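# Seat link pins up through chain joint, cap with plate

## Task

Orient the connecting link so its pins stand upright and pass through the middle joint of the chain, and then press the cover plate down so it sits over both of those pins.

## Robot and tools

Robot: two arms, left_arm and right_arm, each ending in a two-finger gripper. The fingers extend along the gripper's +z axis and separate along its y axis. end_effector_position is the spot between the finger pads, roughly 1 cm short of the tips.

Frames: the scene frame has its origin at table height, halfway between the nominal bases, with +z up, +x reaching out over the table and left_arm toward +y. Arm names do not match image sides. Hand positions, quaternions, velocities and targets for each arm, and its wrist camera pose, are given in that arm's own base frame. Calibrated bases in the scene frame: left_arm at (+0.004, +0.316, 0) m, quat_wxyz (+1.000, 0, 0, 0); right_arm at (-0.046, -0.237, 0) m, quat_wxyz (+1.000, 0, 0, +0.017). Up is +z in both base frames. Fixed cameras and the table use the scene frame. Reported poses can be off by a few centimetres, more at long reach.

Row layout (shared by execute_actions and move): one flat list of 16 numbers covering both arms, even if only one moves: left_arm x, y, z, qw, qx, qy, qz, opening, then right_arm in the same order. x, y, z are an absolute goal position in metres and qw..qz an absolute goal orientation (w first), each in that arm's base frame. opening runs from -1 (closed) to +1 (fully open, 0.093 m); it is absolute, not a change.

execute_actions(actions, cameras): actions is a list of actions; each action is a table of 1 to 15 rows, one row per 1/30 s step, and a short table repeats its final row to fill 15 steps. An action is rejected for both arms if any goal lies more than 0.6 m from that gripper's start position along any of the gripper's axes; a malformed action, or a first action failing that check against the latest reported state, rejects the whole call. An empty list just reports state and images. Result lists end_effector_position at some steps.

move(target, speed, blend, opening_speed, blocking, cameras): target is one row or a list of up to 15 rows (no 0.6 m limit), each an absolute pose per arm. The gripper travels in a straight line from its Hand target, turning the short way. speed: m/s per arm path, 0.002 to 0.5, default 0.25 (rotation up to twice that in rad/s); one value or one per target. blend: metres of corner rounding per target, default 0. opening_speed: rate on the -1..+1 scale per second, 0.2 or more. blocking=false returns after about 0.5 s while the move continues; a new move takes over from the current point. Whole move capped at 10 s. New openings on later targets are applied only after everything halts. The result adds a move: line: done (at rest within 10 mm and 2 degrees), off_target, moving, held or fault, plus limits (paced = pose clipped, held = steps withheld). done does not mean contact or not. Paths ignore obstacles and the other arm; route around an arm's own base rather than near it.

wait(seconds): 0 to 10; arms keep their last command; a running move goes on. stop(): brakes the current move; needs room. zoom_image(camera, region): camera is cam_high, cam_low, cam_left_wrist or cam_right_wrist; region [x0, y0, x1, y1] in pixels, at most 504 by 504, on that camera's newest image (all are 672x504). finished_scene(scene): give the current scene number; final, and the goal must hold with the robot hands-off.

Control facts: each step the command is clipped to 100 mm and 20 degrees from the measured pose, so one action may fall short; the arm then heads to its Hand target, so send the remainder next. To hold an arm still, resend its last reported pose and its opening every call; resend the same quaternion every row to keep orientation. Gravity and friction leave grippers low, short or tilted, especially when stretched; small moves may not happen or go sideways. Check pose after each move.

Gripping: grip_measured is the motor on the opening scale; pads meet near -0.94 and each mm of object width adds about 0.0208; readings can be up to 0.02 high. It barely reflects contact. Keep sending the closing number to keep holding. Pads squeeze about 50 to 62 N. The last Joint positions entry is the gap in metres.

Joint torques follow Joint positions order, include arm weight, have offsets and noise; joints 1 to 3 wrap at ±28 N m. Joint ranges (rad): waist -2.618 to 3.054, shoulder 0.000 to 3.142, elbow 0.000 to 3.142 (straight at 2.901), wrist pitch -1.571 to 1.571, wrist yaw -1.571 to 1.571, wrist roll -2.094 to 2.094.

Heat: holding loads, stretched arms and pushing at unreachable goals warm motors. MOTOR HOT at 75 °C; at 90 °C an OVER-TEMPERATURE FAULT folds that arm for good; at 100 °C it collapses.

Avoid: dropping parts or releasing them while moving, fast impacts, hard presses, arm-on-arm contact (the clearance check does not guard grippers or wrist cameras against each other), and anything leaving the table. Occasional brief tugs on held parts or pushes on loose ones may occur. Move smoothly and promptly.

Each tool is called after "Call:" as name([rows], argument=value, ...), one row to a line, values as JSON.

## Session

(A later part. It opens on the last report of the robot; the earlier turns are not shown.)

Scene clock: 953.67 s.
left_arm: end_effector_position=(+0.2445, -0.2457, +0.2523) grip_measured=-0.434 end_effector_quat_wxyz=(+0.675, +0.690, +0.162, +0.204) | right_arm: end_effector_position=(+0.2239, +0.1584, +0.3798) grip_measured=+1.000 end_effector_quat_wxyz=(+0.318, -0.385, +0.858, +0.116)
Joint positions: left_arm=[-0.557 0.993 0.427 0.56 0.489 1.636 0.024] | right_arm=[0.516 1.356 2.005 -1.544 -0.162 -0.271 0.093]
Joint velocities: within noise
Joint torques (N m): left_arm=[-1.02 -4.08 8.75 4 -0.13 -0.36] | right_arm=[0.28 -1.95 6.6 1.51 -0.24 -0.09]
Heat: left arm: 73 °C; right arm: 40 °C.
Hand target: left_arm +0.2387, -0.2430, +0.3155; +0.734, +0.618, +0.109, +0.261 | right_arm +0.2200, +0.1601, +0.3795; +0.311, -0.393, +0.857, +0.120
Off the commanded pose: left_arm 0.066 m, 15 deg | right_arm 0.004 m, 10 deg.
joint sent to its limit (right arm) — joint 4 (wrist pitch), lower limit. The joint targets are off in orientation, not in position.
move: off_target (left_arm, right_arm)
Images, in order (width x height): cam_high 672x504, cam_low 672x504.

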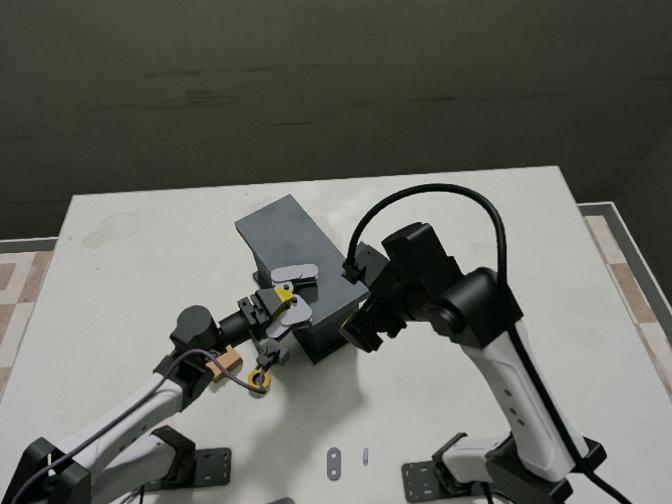

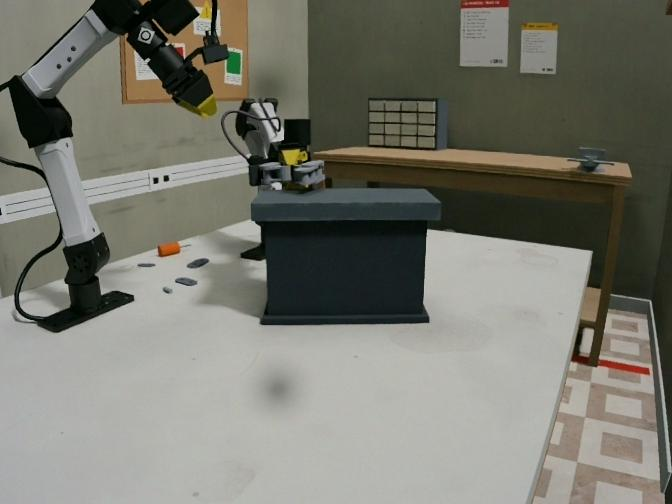

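Call:
move([
  [0.2415,-0.2425,0.302,0.739,0.610,0.107,0.264,-0.6, 0.22,0.16,0.38,0.2345,-0.4082,0.8751,0.1094,1],
], speed=0.1, cameras=["cam_low","cam_high"])

Call:
zoom_image(camera="cam_low", region=[200, 100, 380, 225])

Scene clock: 962.03 s.
left_arm: end_effector_position=(+0.2398, -0.2427, +0.2402) grip_measured=-0.434 end_effector_quat_wxyz=(+0.679, +0.687, +0.161, +0.206) | right_arm: end_effector_position=(+0.2239, +0.1584, +0.3798) grip_measured=+1.000 end_effector_quat_wxyz=(+0.318, -0.386, +0.858, +0.116)
Joint positions: left_arm=[-0.557 0.993 0.363 0.637 0.489 1.633 0.024] | right_arm=[0.516 1.356 2.005 -1.544 -0.162 -0.271 0.093]
Joint velocities: within noise
Joint torques (N m): left_arm=[-0.17 -3.54 8.38 4 -0.07 -0.33] | right_arm=[0.13 -2.03 6.67 1.44 -0.31 -0.03]
Heat: left arm: 78 °C; right arm: 41 °C. Fold the left arm in close to its base, or ease its load, before you think long.
Hand target: left_arm +0.2357, -0.2390, +0.2996; +0.734, +0.617, +0.109, +0.262 | right_arm +0.2200, +0.1601, +0.3795; +0.311, -0.393, +0.857, +0.120
Off the commanded pose: left_arm 0.062 m, 14 deg | right_arm 0.004 m, 10 deg.
MOTOR HOT: joint 4 (wrist pitch) of the left arm reports 78 °C; the controller's stop level is 90 °C. To cool a motor, set the load down, stop pushing, or move to a pose that needs little force.
joint sent to its limit (right arm) — joint 4 (wrist pitch), lower limit. The joint targets are off in orientation, not in position.
move: off_target (left_arm, right_arm)
Images, in order (width x height): cam_high 672x504, cam_low 672x504.

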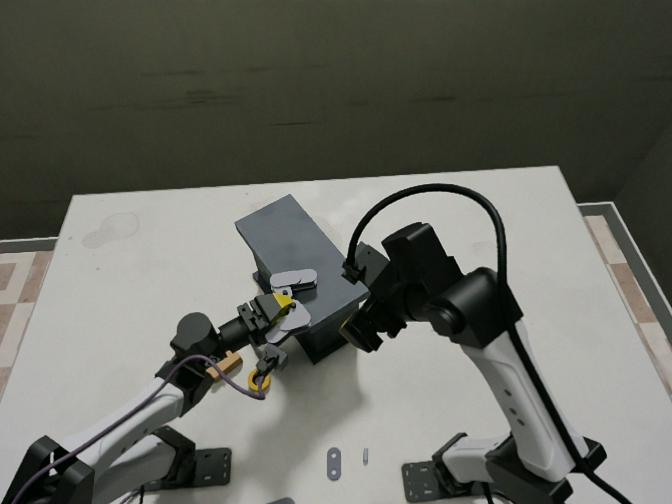

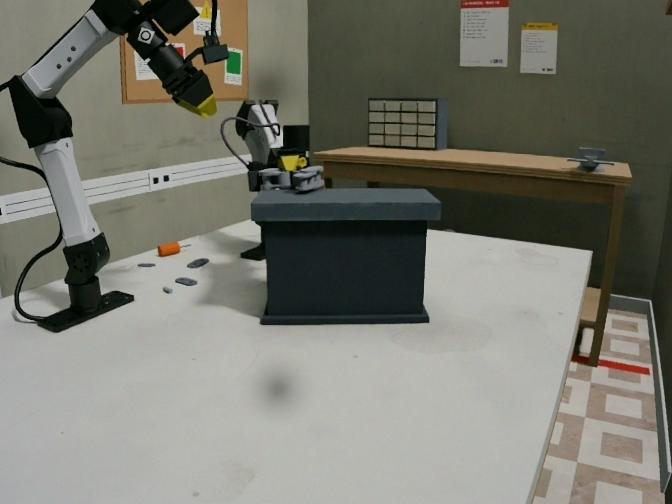

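Scaled by 2.800 from the camera's 672x504 image, which has a finer 960x720 frame.

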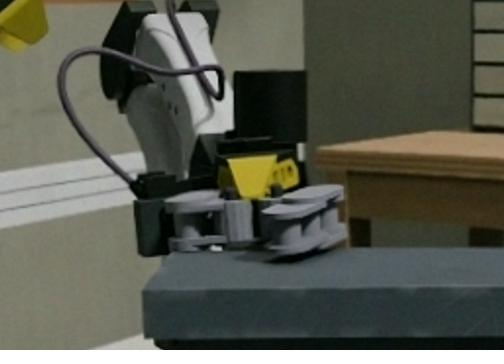

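Call:
move([
  [0.2415,-0.2425,0.262,0.70,0.655,0.15,0.24,-0.6, 0.22,0.16,0.38,0.2345,-0.4082,0.8751,0.1094,1],
], speed=0.1, cameras=["cam_low","cam_high"])

Call:
zoom_image(camera="cam_low", region=[200, 100, 380, 225])

Call:
zoom_image(camera="cam_high", region=[200, 220, 340, 360])

Scene clock: 969.83 s.
left_arm: end_effector_position=(+0.2407, -0.2426, +0.2369) grip_measured=-0.434 end_effector_quat_wxyz=(+0.677, +0.685, +0.175, +0.204) | right_arm: end_effector_position=(+0.2239, +0.1584, +0.3798) grip_measured=+1.000 end_effector_quat_wxyz=(+0.318, -0.386, +0.858, +0.116)
Joint positions: left_arm=[-0.57 0.993 0.355 0.637 0.457 1.614 0.024] | right_arm=[0.516 1.356 2.005 -1.544 -0.162 -0.271 0.093]
Joint velocities: within noise
Joint torques (N m): left_arm=[-1.03 -3.14 6.79 2.83 -0.21 -0.02] | right_arm=[0.27 -1.92 6.56 1.51 -0.21 -0.06]
Heat: left arm: 81 °C; right arm: 41 °C. Fold the left arm in close to its base, or ease its load, before you think long.
Hand target: left_arm +0.2404, -0.2418, +0.2619; +0.699, +0.656, +0.151, +0.239 | right_arm +0.2200, +0.1600, +0.3795; +0.311, -0.393, +0.857, +0.120
Off the commanded pose: left_arm 0.025 m, 7 deg | right_arm 0.004 m, 10 deg.
MOTOR HOT: still on. Joint 4 (wrist pitch) of the left arm reports 81 °C.
joint sent to its limit (right arm) — joint 4 (wrist pitch), lower limit. The joint targets are off in orientation, not in position.
move: off_target (left_arm, right_arm)
Images, in order (width x height): cam_high 672x504, cam_low 672x504.

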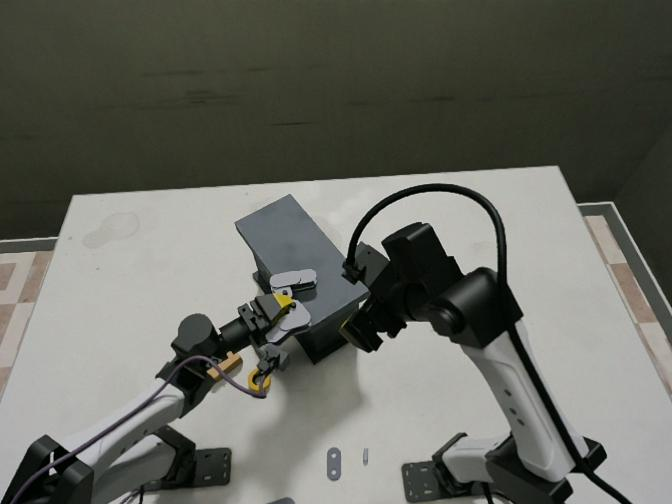

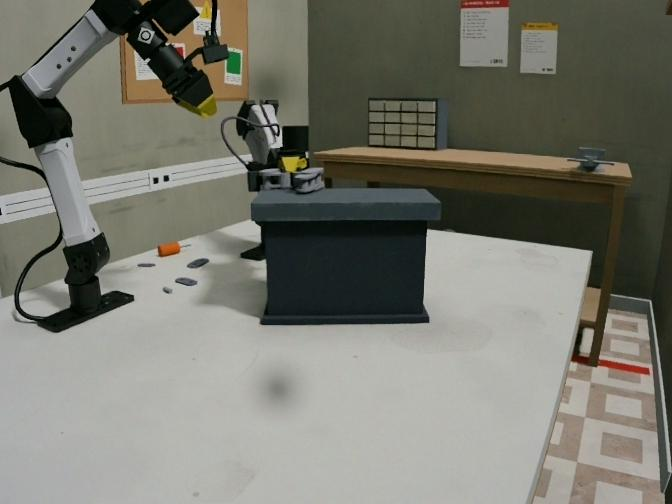

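Scaled by 2.800 from the camera's 672x504 image, which has a finer 960x720 frame.

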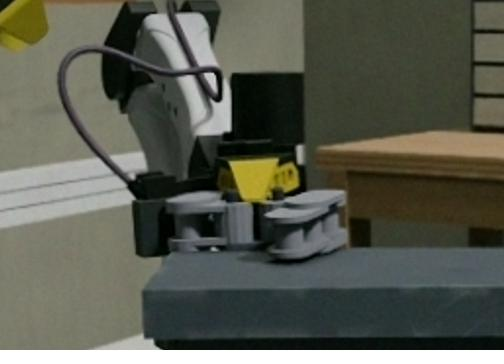

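Scaled by 3.600 from the camera's 672x504 image, which has a finer 960x720 frame.

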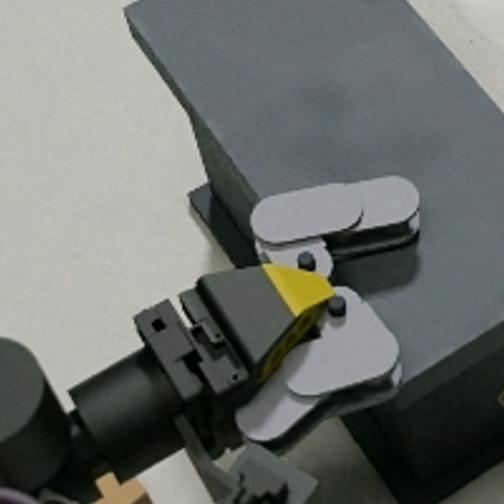

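Call:
move([
  [0.2410,-0.2430,0.243,0.685,0.675,0.175,0.21,-0.6, 0.345,0.25,0.31,0.2,-0.3109,0.92,0.06,-1],
  [0.2410,-0.2430,0.243,0.685,0.675,0.175,0.21,-0.6, 0.352,0.261,0.252,0.132,-0.3109,0.9399,0.0436,-1],
], speed=[0.25,0.1], cameras=["cam_low","cam_high"])

Call:
zoom_image(camera="cam_low", region=[200, 100, 380, 225])

Call:
zoom_image(camera="cam_high", region=[200, 220, 340, 360])

Scene clock: 998.20 s.
left_arm: end_effector_position=(+0.2409, -0.2425, +0.2353) grip_measured=-0.434 end_effector_quat_wxyz=(+0.677, +0.685, +0.185, +0.196) | right_arm: end_effector_position=(+0.3558, +0.2607, +0.2643) grip_measured=-0.975 end_effector_quat_wxyz=(+0.180, -0.309, +0.932, +0.061)
Joint positions: left_arm=[-0.57 0.993 0.355 0.631 0.455 1.593 0.024] | right_arm=[0.63 2.05 2.406 -1.544 -0.005 -0.009 0]
Joint velocities: within noise
Joint torques (N m): left_arm=[-0.85 -2.32 6.23 2.29 -0.12 -0.14] | right_arm=[0.24 -8.49 5.12 0.97 0.04 0.08]
Heat: left arm: 74 °C; right arm: 41 °C. Fold the left arm in close to its base, or ease its load, before you think long.
Hand target: left_arm +0.2409, -0.2429, +0.2431; +0.685, +0.675, +0.175, +0.210 | right_arm +0.3518, +0.2607, +0.2519; +0.157, -0.310, +0.936, +0.052
Off the commanded pose: left_arm 0.008 m, 2 deg | right_arm 0.013 m, 6 deg.
MOTOR HOT: still on. Joint 4 (wrist pitch) of the left arm reports 74 °C.
joint sent to its limit (right arm) — joint 4 (wrist pitch), lower limit. The joint targets are off in orientation, not in position.
move: off_target (right_arm)
Images, in order (width x height): cam_high 672x504, cam_low 672x504.

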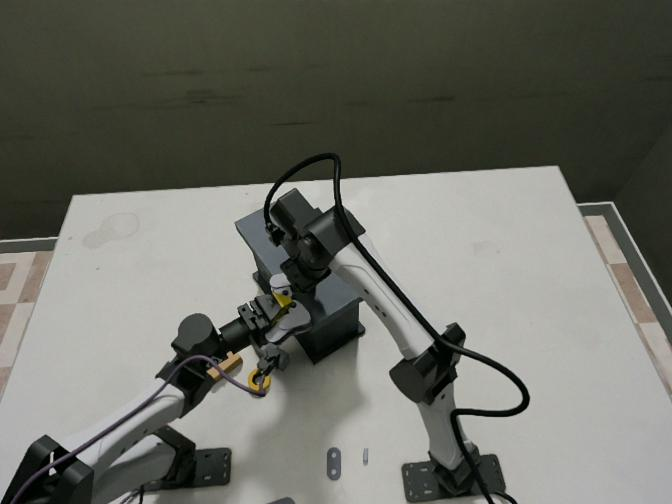

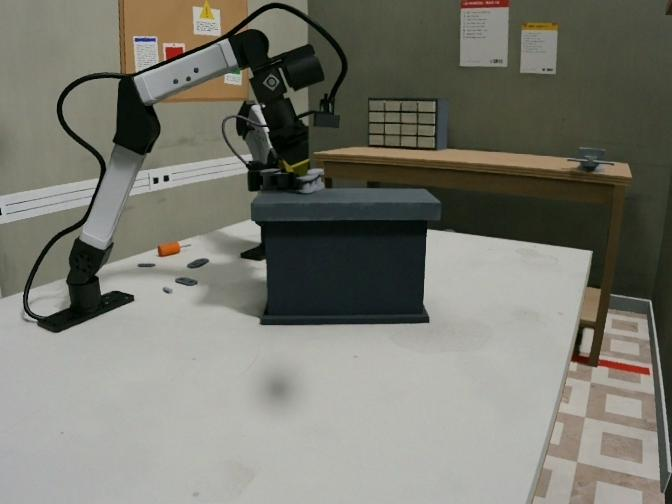

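Scaled by 2.800 from the camera's 672x504 image, which has a finer 960x720 frame.

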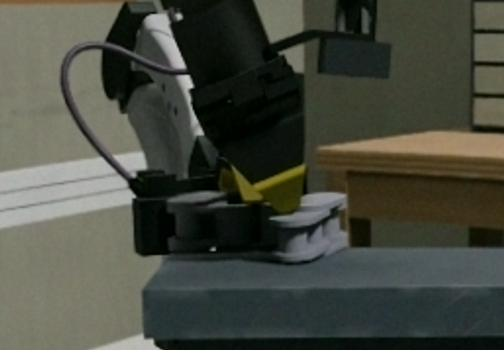

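Scaled by 3.600 from the camera's 672x504 image, which has a finer 960x720 frame.

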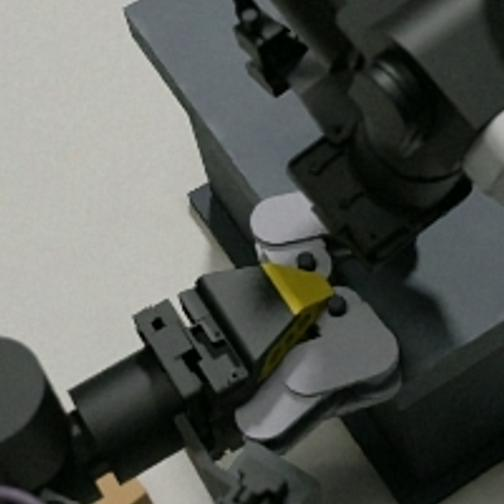

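Call:
move([
  [0.2410,-0.2430,0.243,0.685,0.675,0.175,0.21,-0.6, 0.352,0.261,0.244,0.132,-0.3109,0.9399,0.0436,-1],
  [0.2410,-0.2430,0.243,0.685,0.675,0.175,0.21,0.15, 0.352,0.261,0.244,0.132,-0.3109,0.9399,0.0436,-1],
], speed=[0.1,0.1], opening_speed=0.6, cameras=["cam_low","cam_high"])

Call:
zoom_image(camera="cam_low", region=[200, 100, 380, 225])

Call:
zoom_image(camera="cam_high", region=[200, 220, 340, 360])

Scene clock: 1007.97 s.
left_arm: end_effector_position=(+0.2410, -0.2424, +0.2388) grip_measured=+0.149 end_effector_quat_wxyz=(+0.681, +0.681, +0.181, +0.201) | right_arm: end_effector_position=(+0.3561, +0.2609, +0.2639) grip_measured=-0.975 end_effector_quat_wxyz=(+0.180, -0.309, +0.932, +0.061)
Joint positions: left_arm=[-0.57 0.993 0.355 0.646 0.454 1.594 0.052] | right_arm=[0.63 2.05 2.404 -1.542 -0.005 -0.009 0]
Joint velocities: within noise
Joint torques (N m): left_arm=[-0.84 -2.21 6.22 2.15 -0.12 -0.15] | right_arm=[0.31 -7.53 3.89 0.94 0.01 0.07]
Heat: left arm: 72 °C; right arm: 40 °C. Fold the left arm in close to its base, or ease its load, before you think long.
Hand target: left_arm +0.2410, -0.2429, +0.2432; +0.685, +0.675, +0.175, +0.210 | right_arm +0.3517, +0.2606, +0.2443; +0.147, -0.310, +0.938, +0.048
Off the commanded pose: left_arm 0.004 m, 2 deg | right_arm 0.020 m, 6 deg.
MOTOR HOT: still on. Joint 4 (wrist pitch) of the left arm reports 72 °C.
joint sent to its limit (right arm) — joint 4 (wrist pitch), lower limit. The joint targets still meet the commanded pose.
move: off_target (right_arm)
Images, in order (width x height): cam_high 672x504, cam_low 672x504.

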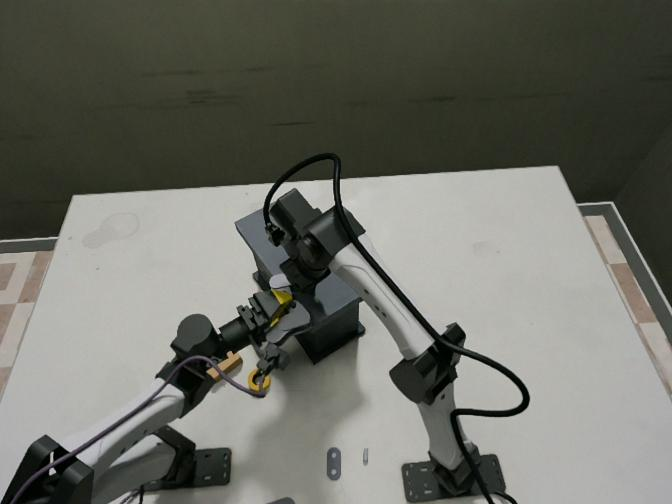

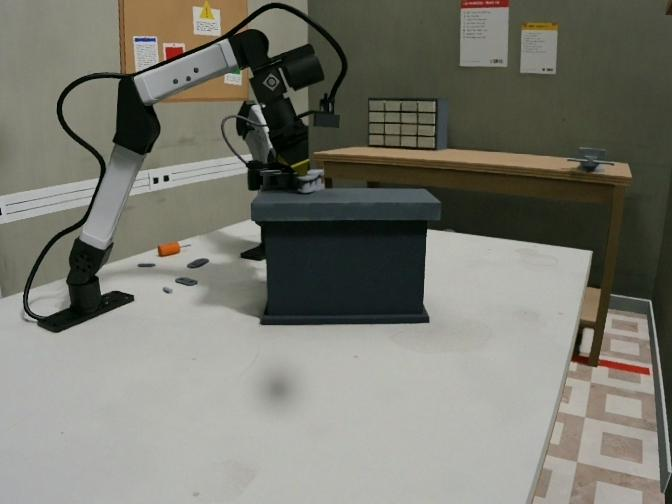

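Scaled by 2.800 from the camera's 672x504 image, which has a finer 960x720 frame.

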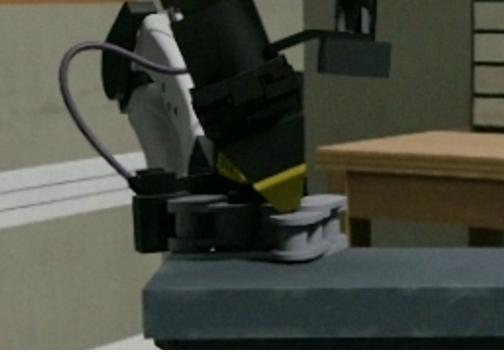

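Scaled by 3.600 from the camera's 672x504 image, which has a finer 960x720 frame.

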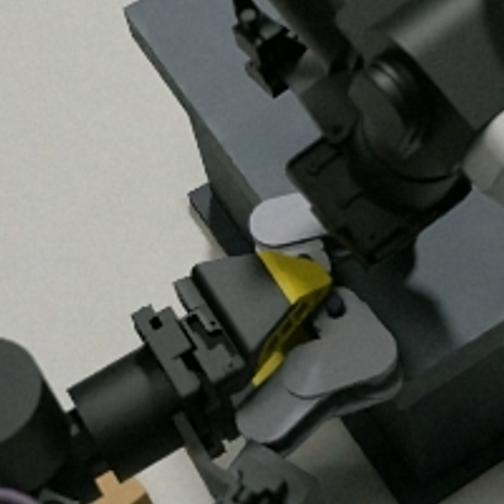

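Call:
move([
  [0.2410,-0.2430,0.243,0.685,0.675,0.175,0.21,0.5, 0.352,0.261,0.244,0.132,-0.3109,0.9399,0.0436,-1],
  [0.2277,-0.2218,0.243,0.685,0.675,0.175,0.21,0.5, 0.352,0.261,0.244,0.132,-0.3109,0.9399,0.0436,-1],
], speed=[0.1,0.1], opening_speed=0.8, cameras=["cam_low","cam_high"])

Call:
zoom_image(camera="cam_low", region=[200, 100, 380, 225])

Call:
zoom_image(camera="cam_high", region=[200, 220, 340, 360])

Scene clock: 1018.73 s.
left_arm: end_effector_position=(+0.2302, -0.2236, +0.2432) grip_measured=+0.499 end_effector_quat_wxyz=(+0.684, +0.675, +0.181, +0.209) | right_arm: end_effector_position=(+0.3561, +0.2609, +0.2639) grip_measured=-0.975 end_effector_quat_wxyz=(+0.180, -0.309, +0.932, +0.061)
Joint positions: left_arm=[-0.521 0.861 0.315 0.572 0.491 1.594 0.069] | right_arm=[0.63 2.05 2.404 -1.542 -0.005 -0.009 0]
Joint velocities: within noise
Joint torques (N m): left_arm=[0.7 -2.77 5.67 1.9 0.12 -0.17] | right_arm=[0.23 -7.58 4.12 0.95 0.07 0.04]
Heat: left arm: 68 °C; right arm: 40 °C.
Hand target: left_arm +0.2278, -0.2219, +0.2428; +0.685, +0.675, +0.175, +0.210 | right_arm +0.3517, +0.2606, +0.2443; +0.147, -0.310, +0.938, +0.048
Off the commanded pose: left_arm 0.003 m, 1 deg | right_arm 0.020 m, 6 deg.
MOTOR HOT: cleared for the motors of the left arm.
joint sent to its limit (right arm) — joint 4 (wrist pitch), lower limit. The joint targets still meet the commanded pose.
move: off_target (right_arm)
Images, in order (width x height): cam_high 672x504, cam_low 672x504.

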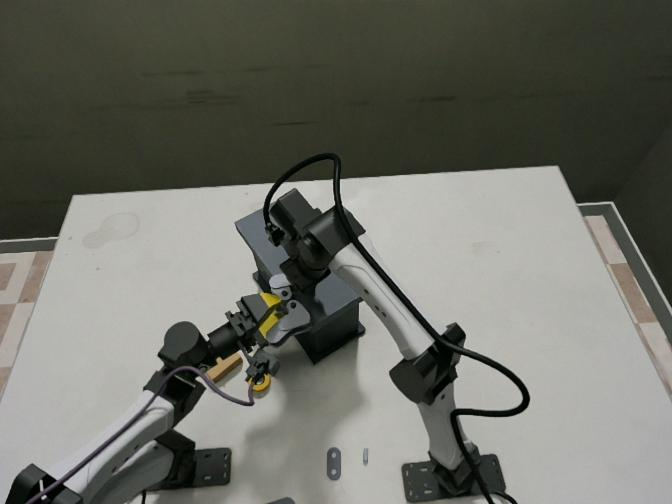

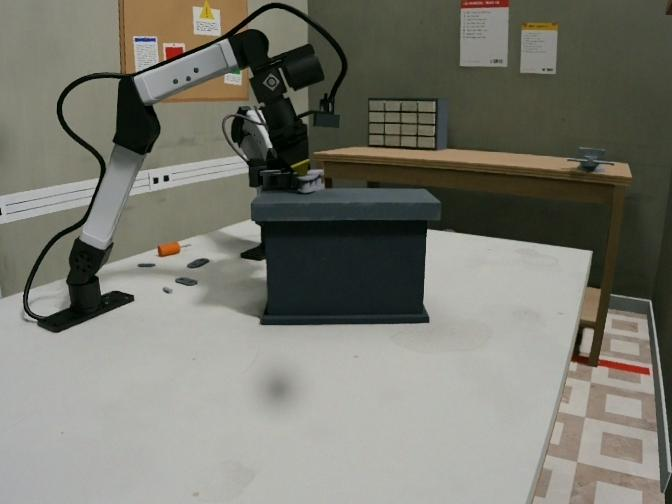

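Scaled by 2.800 from the camera's 672x504 image, which has a finer 960x720 frame.

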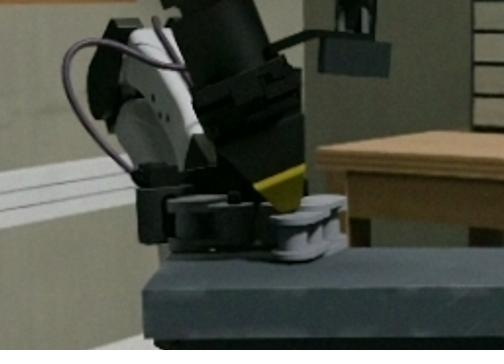

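Scaled by 3.600 from the camera's 672x504 image, which has a finer 960x720 frame.

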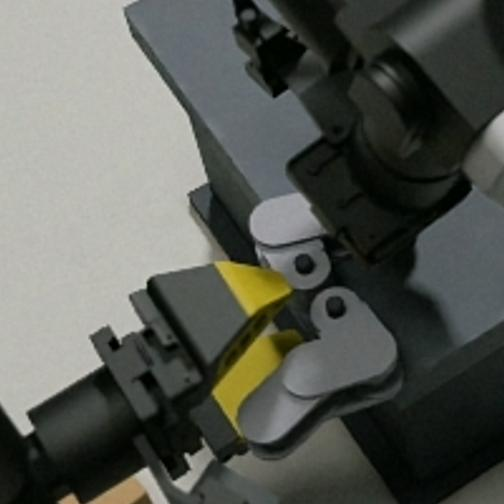

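Call:
move([
  [0.2360,-0.2330,0.248,0.685,0.675,0.175,0.21,0.35, 0.352,0.261,0.254,0.132,-0.3109,0.9399,0.0436,-1],
  [0.2360,-0.2330,0.248,0.685,0.675,0.175,0.21,0.35, 0.352,0.261,0.275,0.152,-0.3109,0.935,0.0436,-1],
], speed=[0.1,0.06], opening_speed=0.8, cameras=["cam_low","cam_high"])

Call:
zoom_image(camera="cam_low", region=[200, 100, 380, 225])

Call:
zoom_image(camera="cam_high", region=[200, 220, 340, 360])

Scene clock: 1035.47 s.
left_arm: end_effector_position=(+0.2320, -0.2301, +0.2302) grip_measured=+0.352 end_effector_quat_wxyz=(+0.674, +0.688, +0.186, +0.193) | right_arm: end_effector_position=(+0.3560, +0.2650, +0.2729) grip_measured=-0.975 end_effector_quat_wxyz=(+0.194, -0.312, +0.928, +0.064)
Joint positions: left_arm=[-0.536 0.91 0.315 0.578 0.491 1.594 0.062] | right_arm=[0.639 2.05 2.434 -1.542 -0.001 -0.009 0]
Joint velocities: within noise
Joint torques (N m): left_arm=[-0.96 -1.14 9.03 2.12 -0.15 -0.17] | right_arm=[0.2 -10.55 6.53 1.01 0.11 0.05]
Heat: left arm: 65 °C; right arm: 39 °C.
Hand target: left_arm +0.2352, -0.2323, +0.2479; +0.685, +0.675, +0.175, +0.210 | right_arm +0.3518, +0.2610, +0.2745; +0.190, -0.310, +0.930, +0.056
Off the commanded pose: left_arm 0.018 m, 3 deg | right_arm 0.006 m, 5 deg.
joint sent to its limit (right arm) — joint 4 (wrist pitch), lower limit. The joint targets are off in orientation, not in position.
move: off_target (left_arm, right_arm)
Images, in order (width x height): cam_high 672x504, cam_low 672x504.

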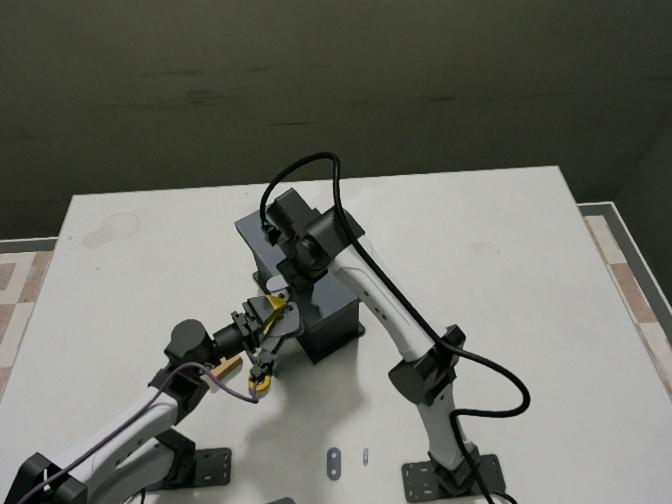

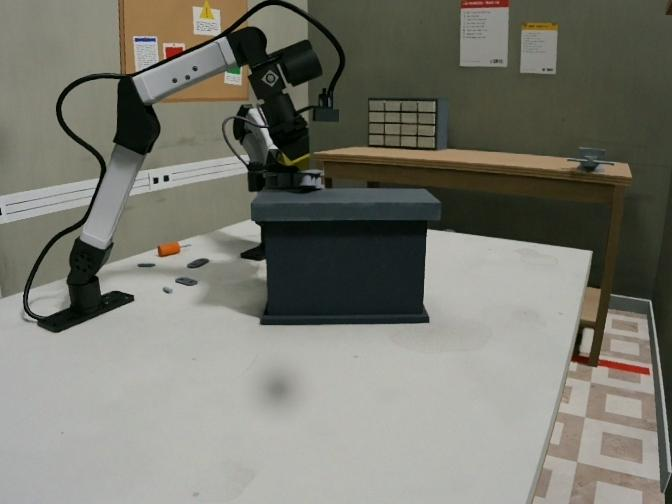

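Scaled by 2.800 from the camera's 672x504 image, which has a finer 960x720 frame.

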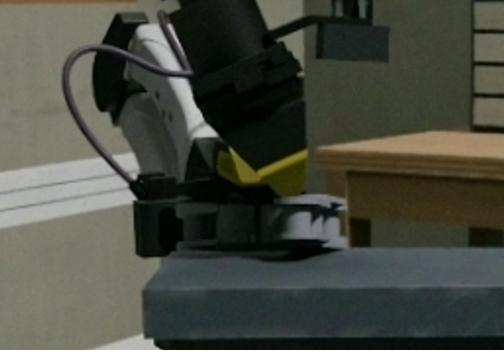

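Scaled by 3.600 from the camera's 672x504 image, which has a finer 960x720 frame.

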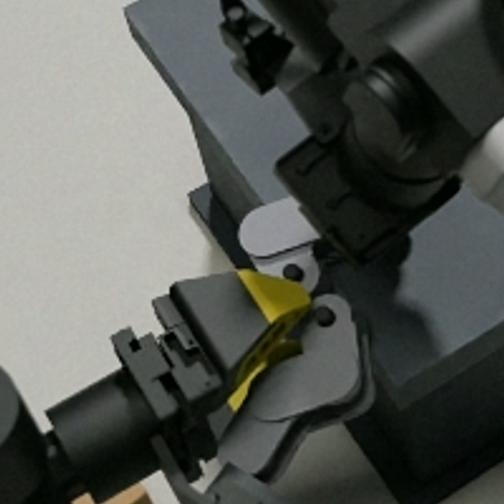

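Call:
move([
  [0.2360,-0.2330,0.248,0.685,0.675,0.175,0.21,0.35, 0.353,0.259,0.244,0.132,-0.3109,0.9399,0.0436,-1],
  [0.2330,-0.2280,0.245,0.685,0.675,0.175,0.21,0.5, 0.353,0.259,0.242,0.132,-0.3109,0.9399,0.0436,-1],
], speed=[0.06,0.05], opening_speed=0.8, cameras=["cam_low","cam_high"])

Call:
zoom_image(camera="cam_low", region=[200, 100, 380, 225])

Call:
zoom_image(camera="cam_high", region=[200, 220, 340, 360])

Scene clock: 1049.27 s.
left_arm: end_effector_position=(+0.2320, -0.2301, +0.2302) grip_measured=+0.499 end_effector_quat_wxyz=(+0.674, +0.688, +0.186, +0.193) | right_arm: end_effector_position=(+0.3542, +0.2637, +0.2640) grip_measured=-0.975 end_effector_quat_wxyz=(+0.181, -0.313, +0.931, +0.060)
Joint positions: left_arm=[-0.536 0.91 0.315 0.578 0.491 1.594 0.069] | right_arm=[0.639 2.05 2.404 -1.541 -0.001 -0.009 0]
Joint velocities: within noise
Joint torques (N m): left_arm=[0.5 -3.36 7.41 2.08 -0.01 -0.17] | right_arm=[-0.84 -7.47 3.36 0.95 -0.03 0.05]
Heat: left arm: 63 °C; right arm: 41 °C.
Hand target: left_arm +0.2327, -0.2280, +0.2448; +0.685, +0.675, +0.175, +0.210 | right_arm +0.3525, +0.2588, +0.2424; +0.144, -0.310, +0.938, +0.048
Off the commanded pose: left_arm 0.015 m, 3 deg | right_arm 0.023 m, 6 deg.
joint sent to its limit (right arm) — joint 4 (wrist pitch), lower limit. The joint targets still meet the commanded pose.
move: off_target (left_arm, right_arm); target 2's new opening was sent with left_arm's hand 0.015 m and 3 deg from that target
Images, in order (width x height): cam_high 672x504, cam_low 672x504.

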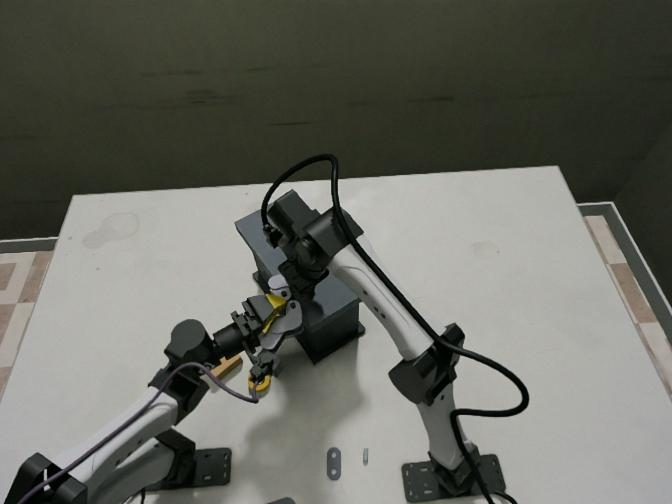

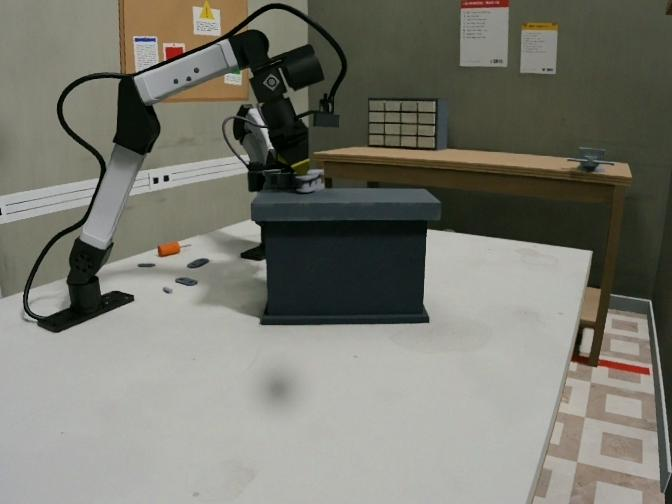

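Scaled by 2.800 from the camera's 672x504 image, which has a finer 960x720 frame.

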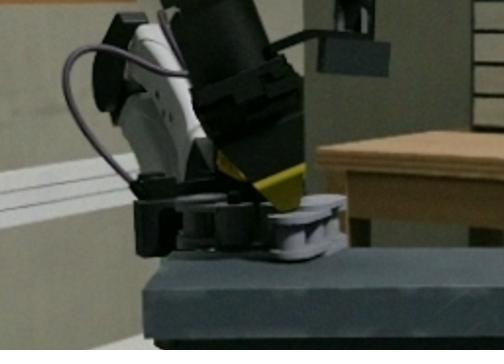

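Scaled by 3.600 from the camera's 672x504 image, which has a finer 960x720 frame.

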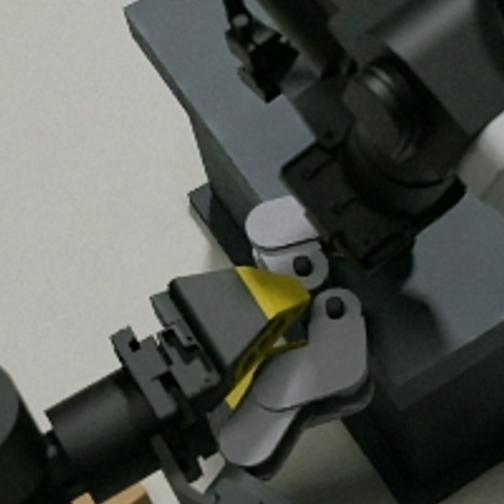

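Call:
move([
  [0.200,-0.178,0.250,0.685,0.675,0.175,0.21,0.5, 0.353,0.259,0.242,0.132,-0.3109,0.9399,0.0436,-1],
  [0.150,-0.130,0.26,0.6184,0.3428,0.6184,-0.3428,-1, 0.353,0.259,0.242,0.132,-0.3109,0.9399,0.0436,-1],
  [0.135,-0.165,0.255,0.6184,0.3428,0.6184,-0.3428,-1, 0.353,0.259,0.242,0.132,-0.3109,0.9399,0.0436,-1],
], speed=[0.15,0.25,0.15], cameras=["cam_low","cam_high","cam_left_wrist"])

Call:
zoom_image(camera="cam_high", region=[180, 220, 340, 380])

Scene clock: 1075.27 s.
left_arm: end_effector_position=(+0.1371, -0.1667, +0.2432) grip_measured=-0.982 end_effector_quat_wxyz=(+0.606, +0.346, +0.628, -0.345) | right_arm: end_effector_position=(+0.3543, +0.2638, +0.2637) grip_measured=-0.975 end_effector_quat_wxyz=(+0.181, -0.313, +0.931, +0.060)
Joint positions: left_arm=[-0.44 0.076 0.317 -0.274 0.58 0.003 0] | right_arm=[0.639 2.05 2.403 -1.54 -0.001 -0.009 0]
Joint velocities: within noise
Joint torques (N m): left_arm=[-1.02 1.72 7.84 1.91 -0.17 -0.22] | right_arm=[-0.68 -7.45 3.55 0.94 -0.01 0.05]
Heat: left arm: 61 °C; right arm: 41 °C.
Hand target: left_arm +0.1348, -0.1649, +0.2549; +0.618, +0.343, +0.618, -0.343 | right_arm +0.3525, +0.2588, +0.2424; +0.144, -0.310, +0.938, +0.048
Off the commanded pose: left_arm 0.012 m, 2 deg | right_arm 0.022 m, 6 deg.
joint sent to its limit (right arm) — joint 4 (wrist pitch), lower limit. The joint targets still meet the commanded pose.
move: off_target (left_arm, right_arm); target 2's new opening was sent with left_arm's hand 0.014 m and 2 deg from that target
camera_calibration:
cam_left_wrist: T_world_to_cam=[[-0.856398, -0.515476, 0.0294371, 0.0255712], [-0.243689, 0.353278, -0.903222, 0.351779], [0.45519, -0.780691, -0.428163, -0.00700603], [0, 0, 0, 1]] pos_world=[0.110813, -0.116564, 0.313982]
Images, in order (width x height): cam_high 672x504, cam_low 672x504, cam_left_wrist 672x504.

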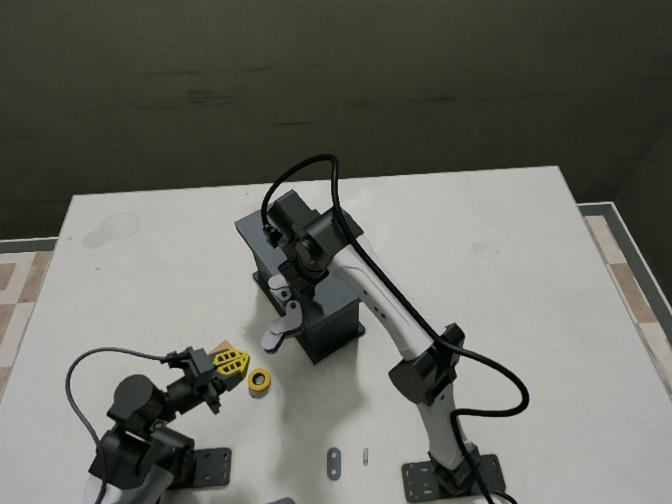

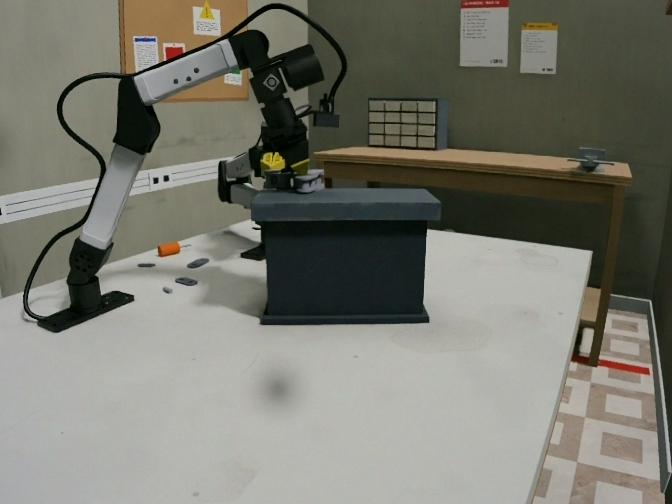

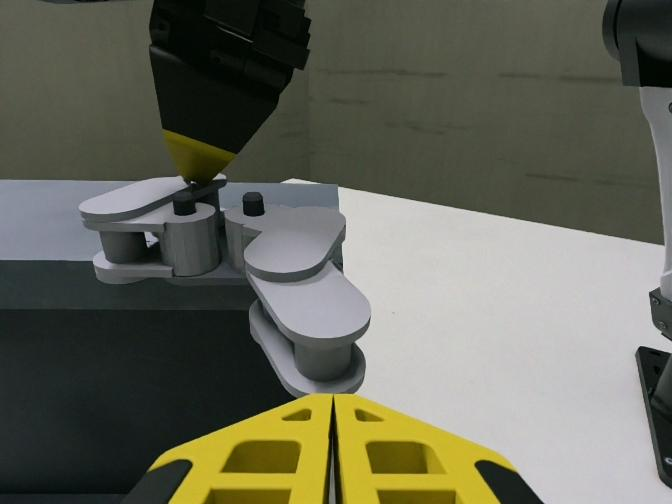

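Scaled by 3.150 from the camera's 672x504 image, which has a finer 960x720 frame.

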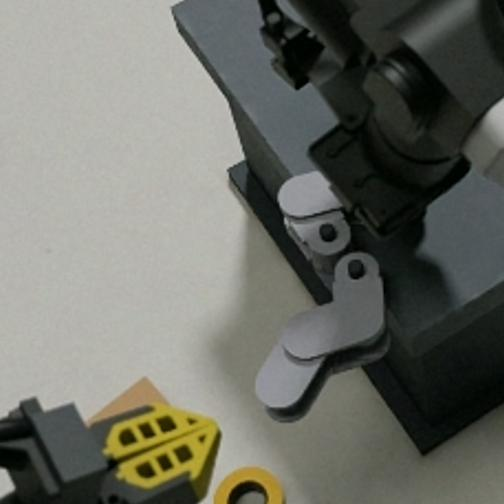

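Call:
move([
  [0.155,-0.180,0.256,0.6184,0.3428,0.6184,-0.3428,-1, 0.353,0.259,0.242,0.132,-0.3109,0.9399,0.0436,-1],
  [0.160,-0.245,0.260,0.6184,0.3428,0.6184,-0.3428,-1, 0.353,0.259,0.242,0.132,-0.3109,0.9399,0.0436,-1],
], speed=[0.15,0.08], cameras=["cam_high","cam_left_wrist"])

Call:
zoom_image(camera="cam_high", region=[180, 220, 340, 380])

Scene clock: 1088.90 s.
left_arm: end_effector_position=(+0.1578, -0.2427, +0.2430) grip_measured=-0.982 end_effector_quat_wxyz=(+0.604, +0.353, +0.630, -0.338) | right_arm: end_effector_position=(+0.3543, +0.2638, +0.2637) grip_measured=-0.975 end_effector_quat_wxyz=(+0.181, -0.313, +0.931, +0.060)
Joint positions: left_arm=[-0.956 0.552 0.317 0.193 0.066 0.003 0] | right_arm=[0.639 2.05 2.403 -1.54 -0.001 -0.009 0]
Joint velocities: within noise
Joint torques (N m): left_arm=[-0.99 1.4 9.07 2.25 -0.16 -0.22] | right_arm=[-0.95 -7.36 3.56 0.95 0 -0.01]
Heat: left arm: 60 °C; right arm: 41 °C.
Hand target: left_arm +0.1593, -0.2441, +0.2598; +0.618, +0.343, +0.618, -0.343 | right_arm +0.3525, +0.2588, +0.2424; +0.144, -0.310, +0.938, +0.048
Off the commanded pose: left_arm 0.017 m, 2 deg | right_arm 0.022 m, 6 deg.
joint sent to its limit (right arm) — joint 4 (wrist pitch), lower limit. The joint targets still meet the commanded pose.
move: off_target (left_arm, right_arm)
camera_calibration:
cam_left_wrist: T_world_to_cam=[[-0.857283, -0.514647, 0.0142684, 0.00815342], [-0.238207, 0.371924, -0.897179, 0.38576], [0.456424, -0.772535, -0.441437, -0.0708544], [0, 0, 0, 1]] pos_world=[0.13122, -0.194015, 0.314702]
Images, in order (width x height): cam_high 672x504, cam_left_wrist 672x504.

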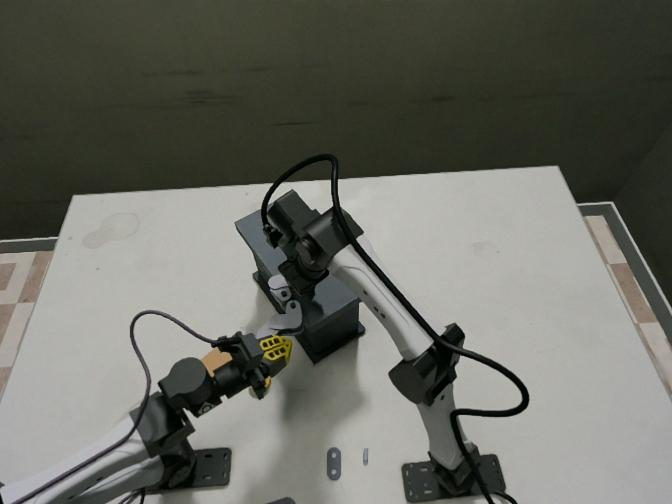

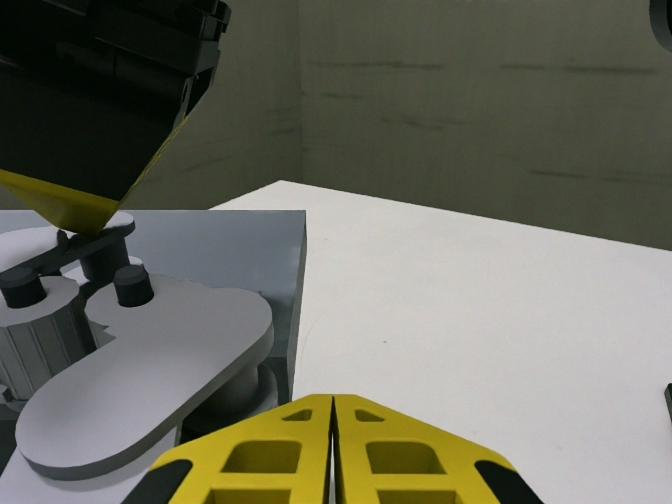

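Scaled by 3.150 from the camera's 672x504 image, which has a finer 960x720 frame.

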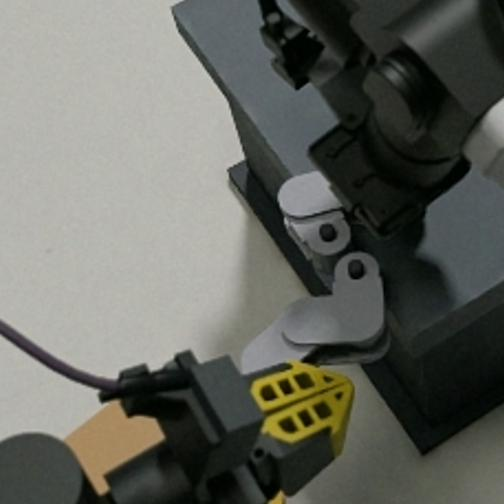

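Call:
move([
  [0.155,-0.235,0.320,0.6184,0.3428,0.6184,-0.3428,-1, 0.353,0.259,0.242,0.132,-0.3109,0.9399,0.0436,-1],
  [0.200,-0.160,0.320,0.6184,0.3428,0.6184,-0.3428,-1, 0.353,0.259,0.242,0.132,-0.3109,0.9399,0.0436,-1],
  [0.204,-0.170,0.255,0.6184,0.3428,0.6184,-0.3428,-1, 0.353,0.259,0.242,0.132,-0.3109,0.9399,0.0436,-1],
], speed=[0.15,0.25,0.15], cameras=["cam_high","cam_left_wrist"])

Call:
zoom_image(camera="cam_high", region=[180, 220, 340, 380])

Scene clock: 1110.50 s.
left_arm: end_effector_position=(+0.2051, -0.1668, +0.2568) grip_measured=-0.982 end_effector_quat_wxyz=(+0.621, +0.337, +0.623, -0.336) | right_arm: end_effector_position=(+0.3543, +0.2638, +0.2637) grip_measured=-0.975 end_effector_quat_wxyz=(+0.181, -0.313, +0.931, +0.060)
Joint positions: left_arm=[-0.224 0.515 0.331 0.178 0.769 0.003 0] | right_arm=[0.639 2.05 2.403 -1.54 -0.001 -0.009 0]
Joint velocities: within noise
Joint torques (N m): left_arm=[-0.99 1.72 5.81 2.02 0.11 -0.2] | right_arm=[-0.73 -7.49 3.74 0.96 0 0.01]
Heat: left arm: 60 °C; right arm: 41 °C.
Hand target: left_arm +0.2039, -0.1699, +0.2550; +0.618, +0.343, +0.619, -0.343 | right_arm +0.3525, +0.2588, +0.2424; +0.144, -0.310, +0.938, +0.048
Off the commanded pose: left_arm 0.004 m, 1 deg | right_arm 0.022 m, 6 deg.
joint sent to its limit (right arm) — joint 4 (wrist pitch), lower limit. The joint targets still meet the commanded pose.
move: off_target (right_arm)
camera_calibration:
cam_left_wrist: T_world_to_cam=[[-0.842261, -0.538868, 0.0147164, 0.0803465], [-0.230534, 0.335383, -0.91344, 0.37768], [0.487288, -0.772748, -0.406708, -0.0430515], [0, 0, 0, 1]] pos_world=[0.175719, -0.116639, 0.326296]
Images, in order (width x height): cam_high 672x504, cam_left_wrist 672x504.

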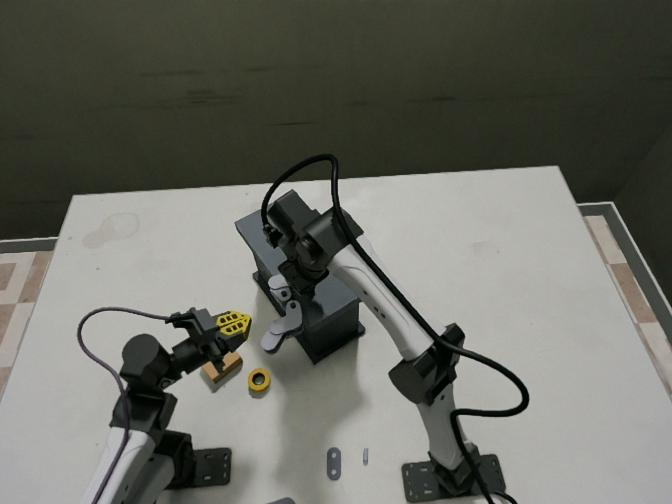

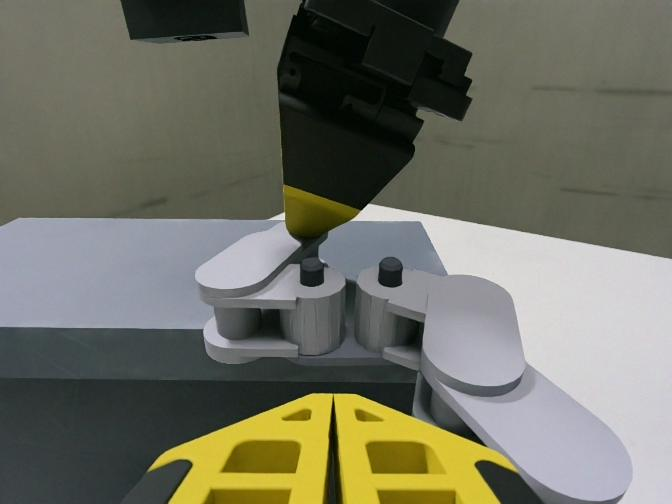

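Scaled by 3.150 from the camera's 672x504 image, which has a finer 960x720 frame.

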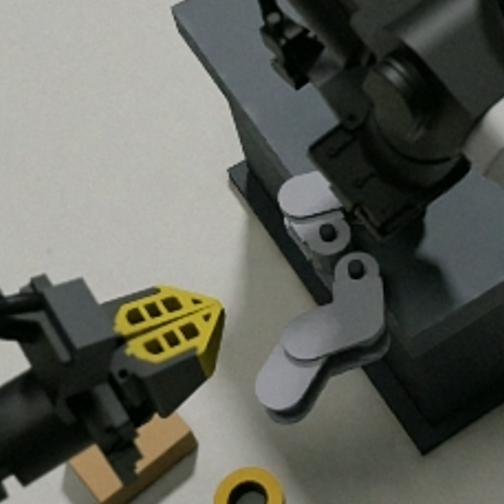

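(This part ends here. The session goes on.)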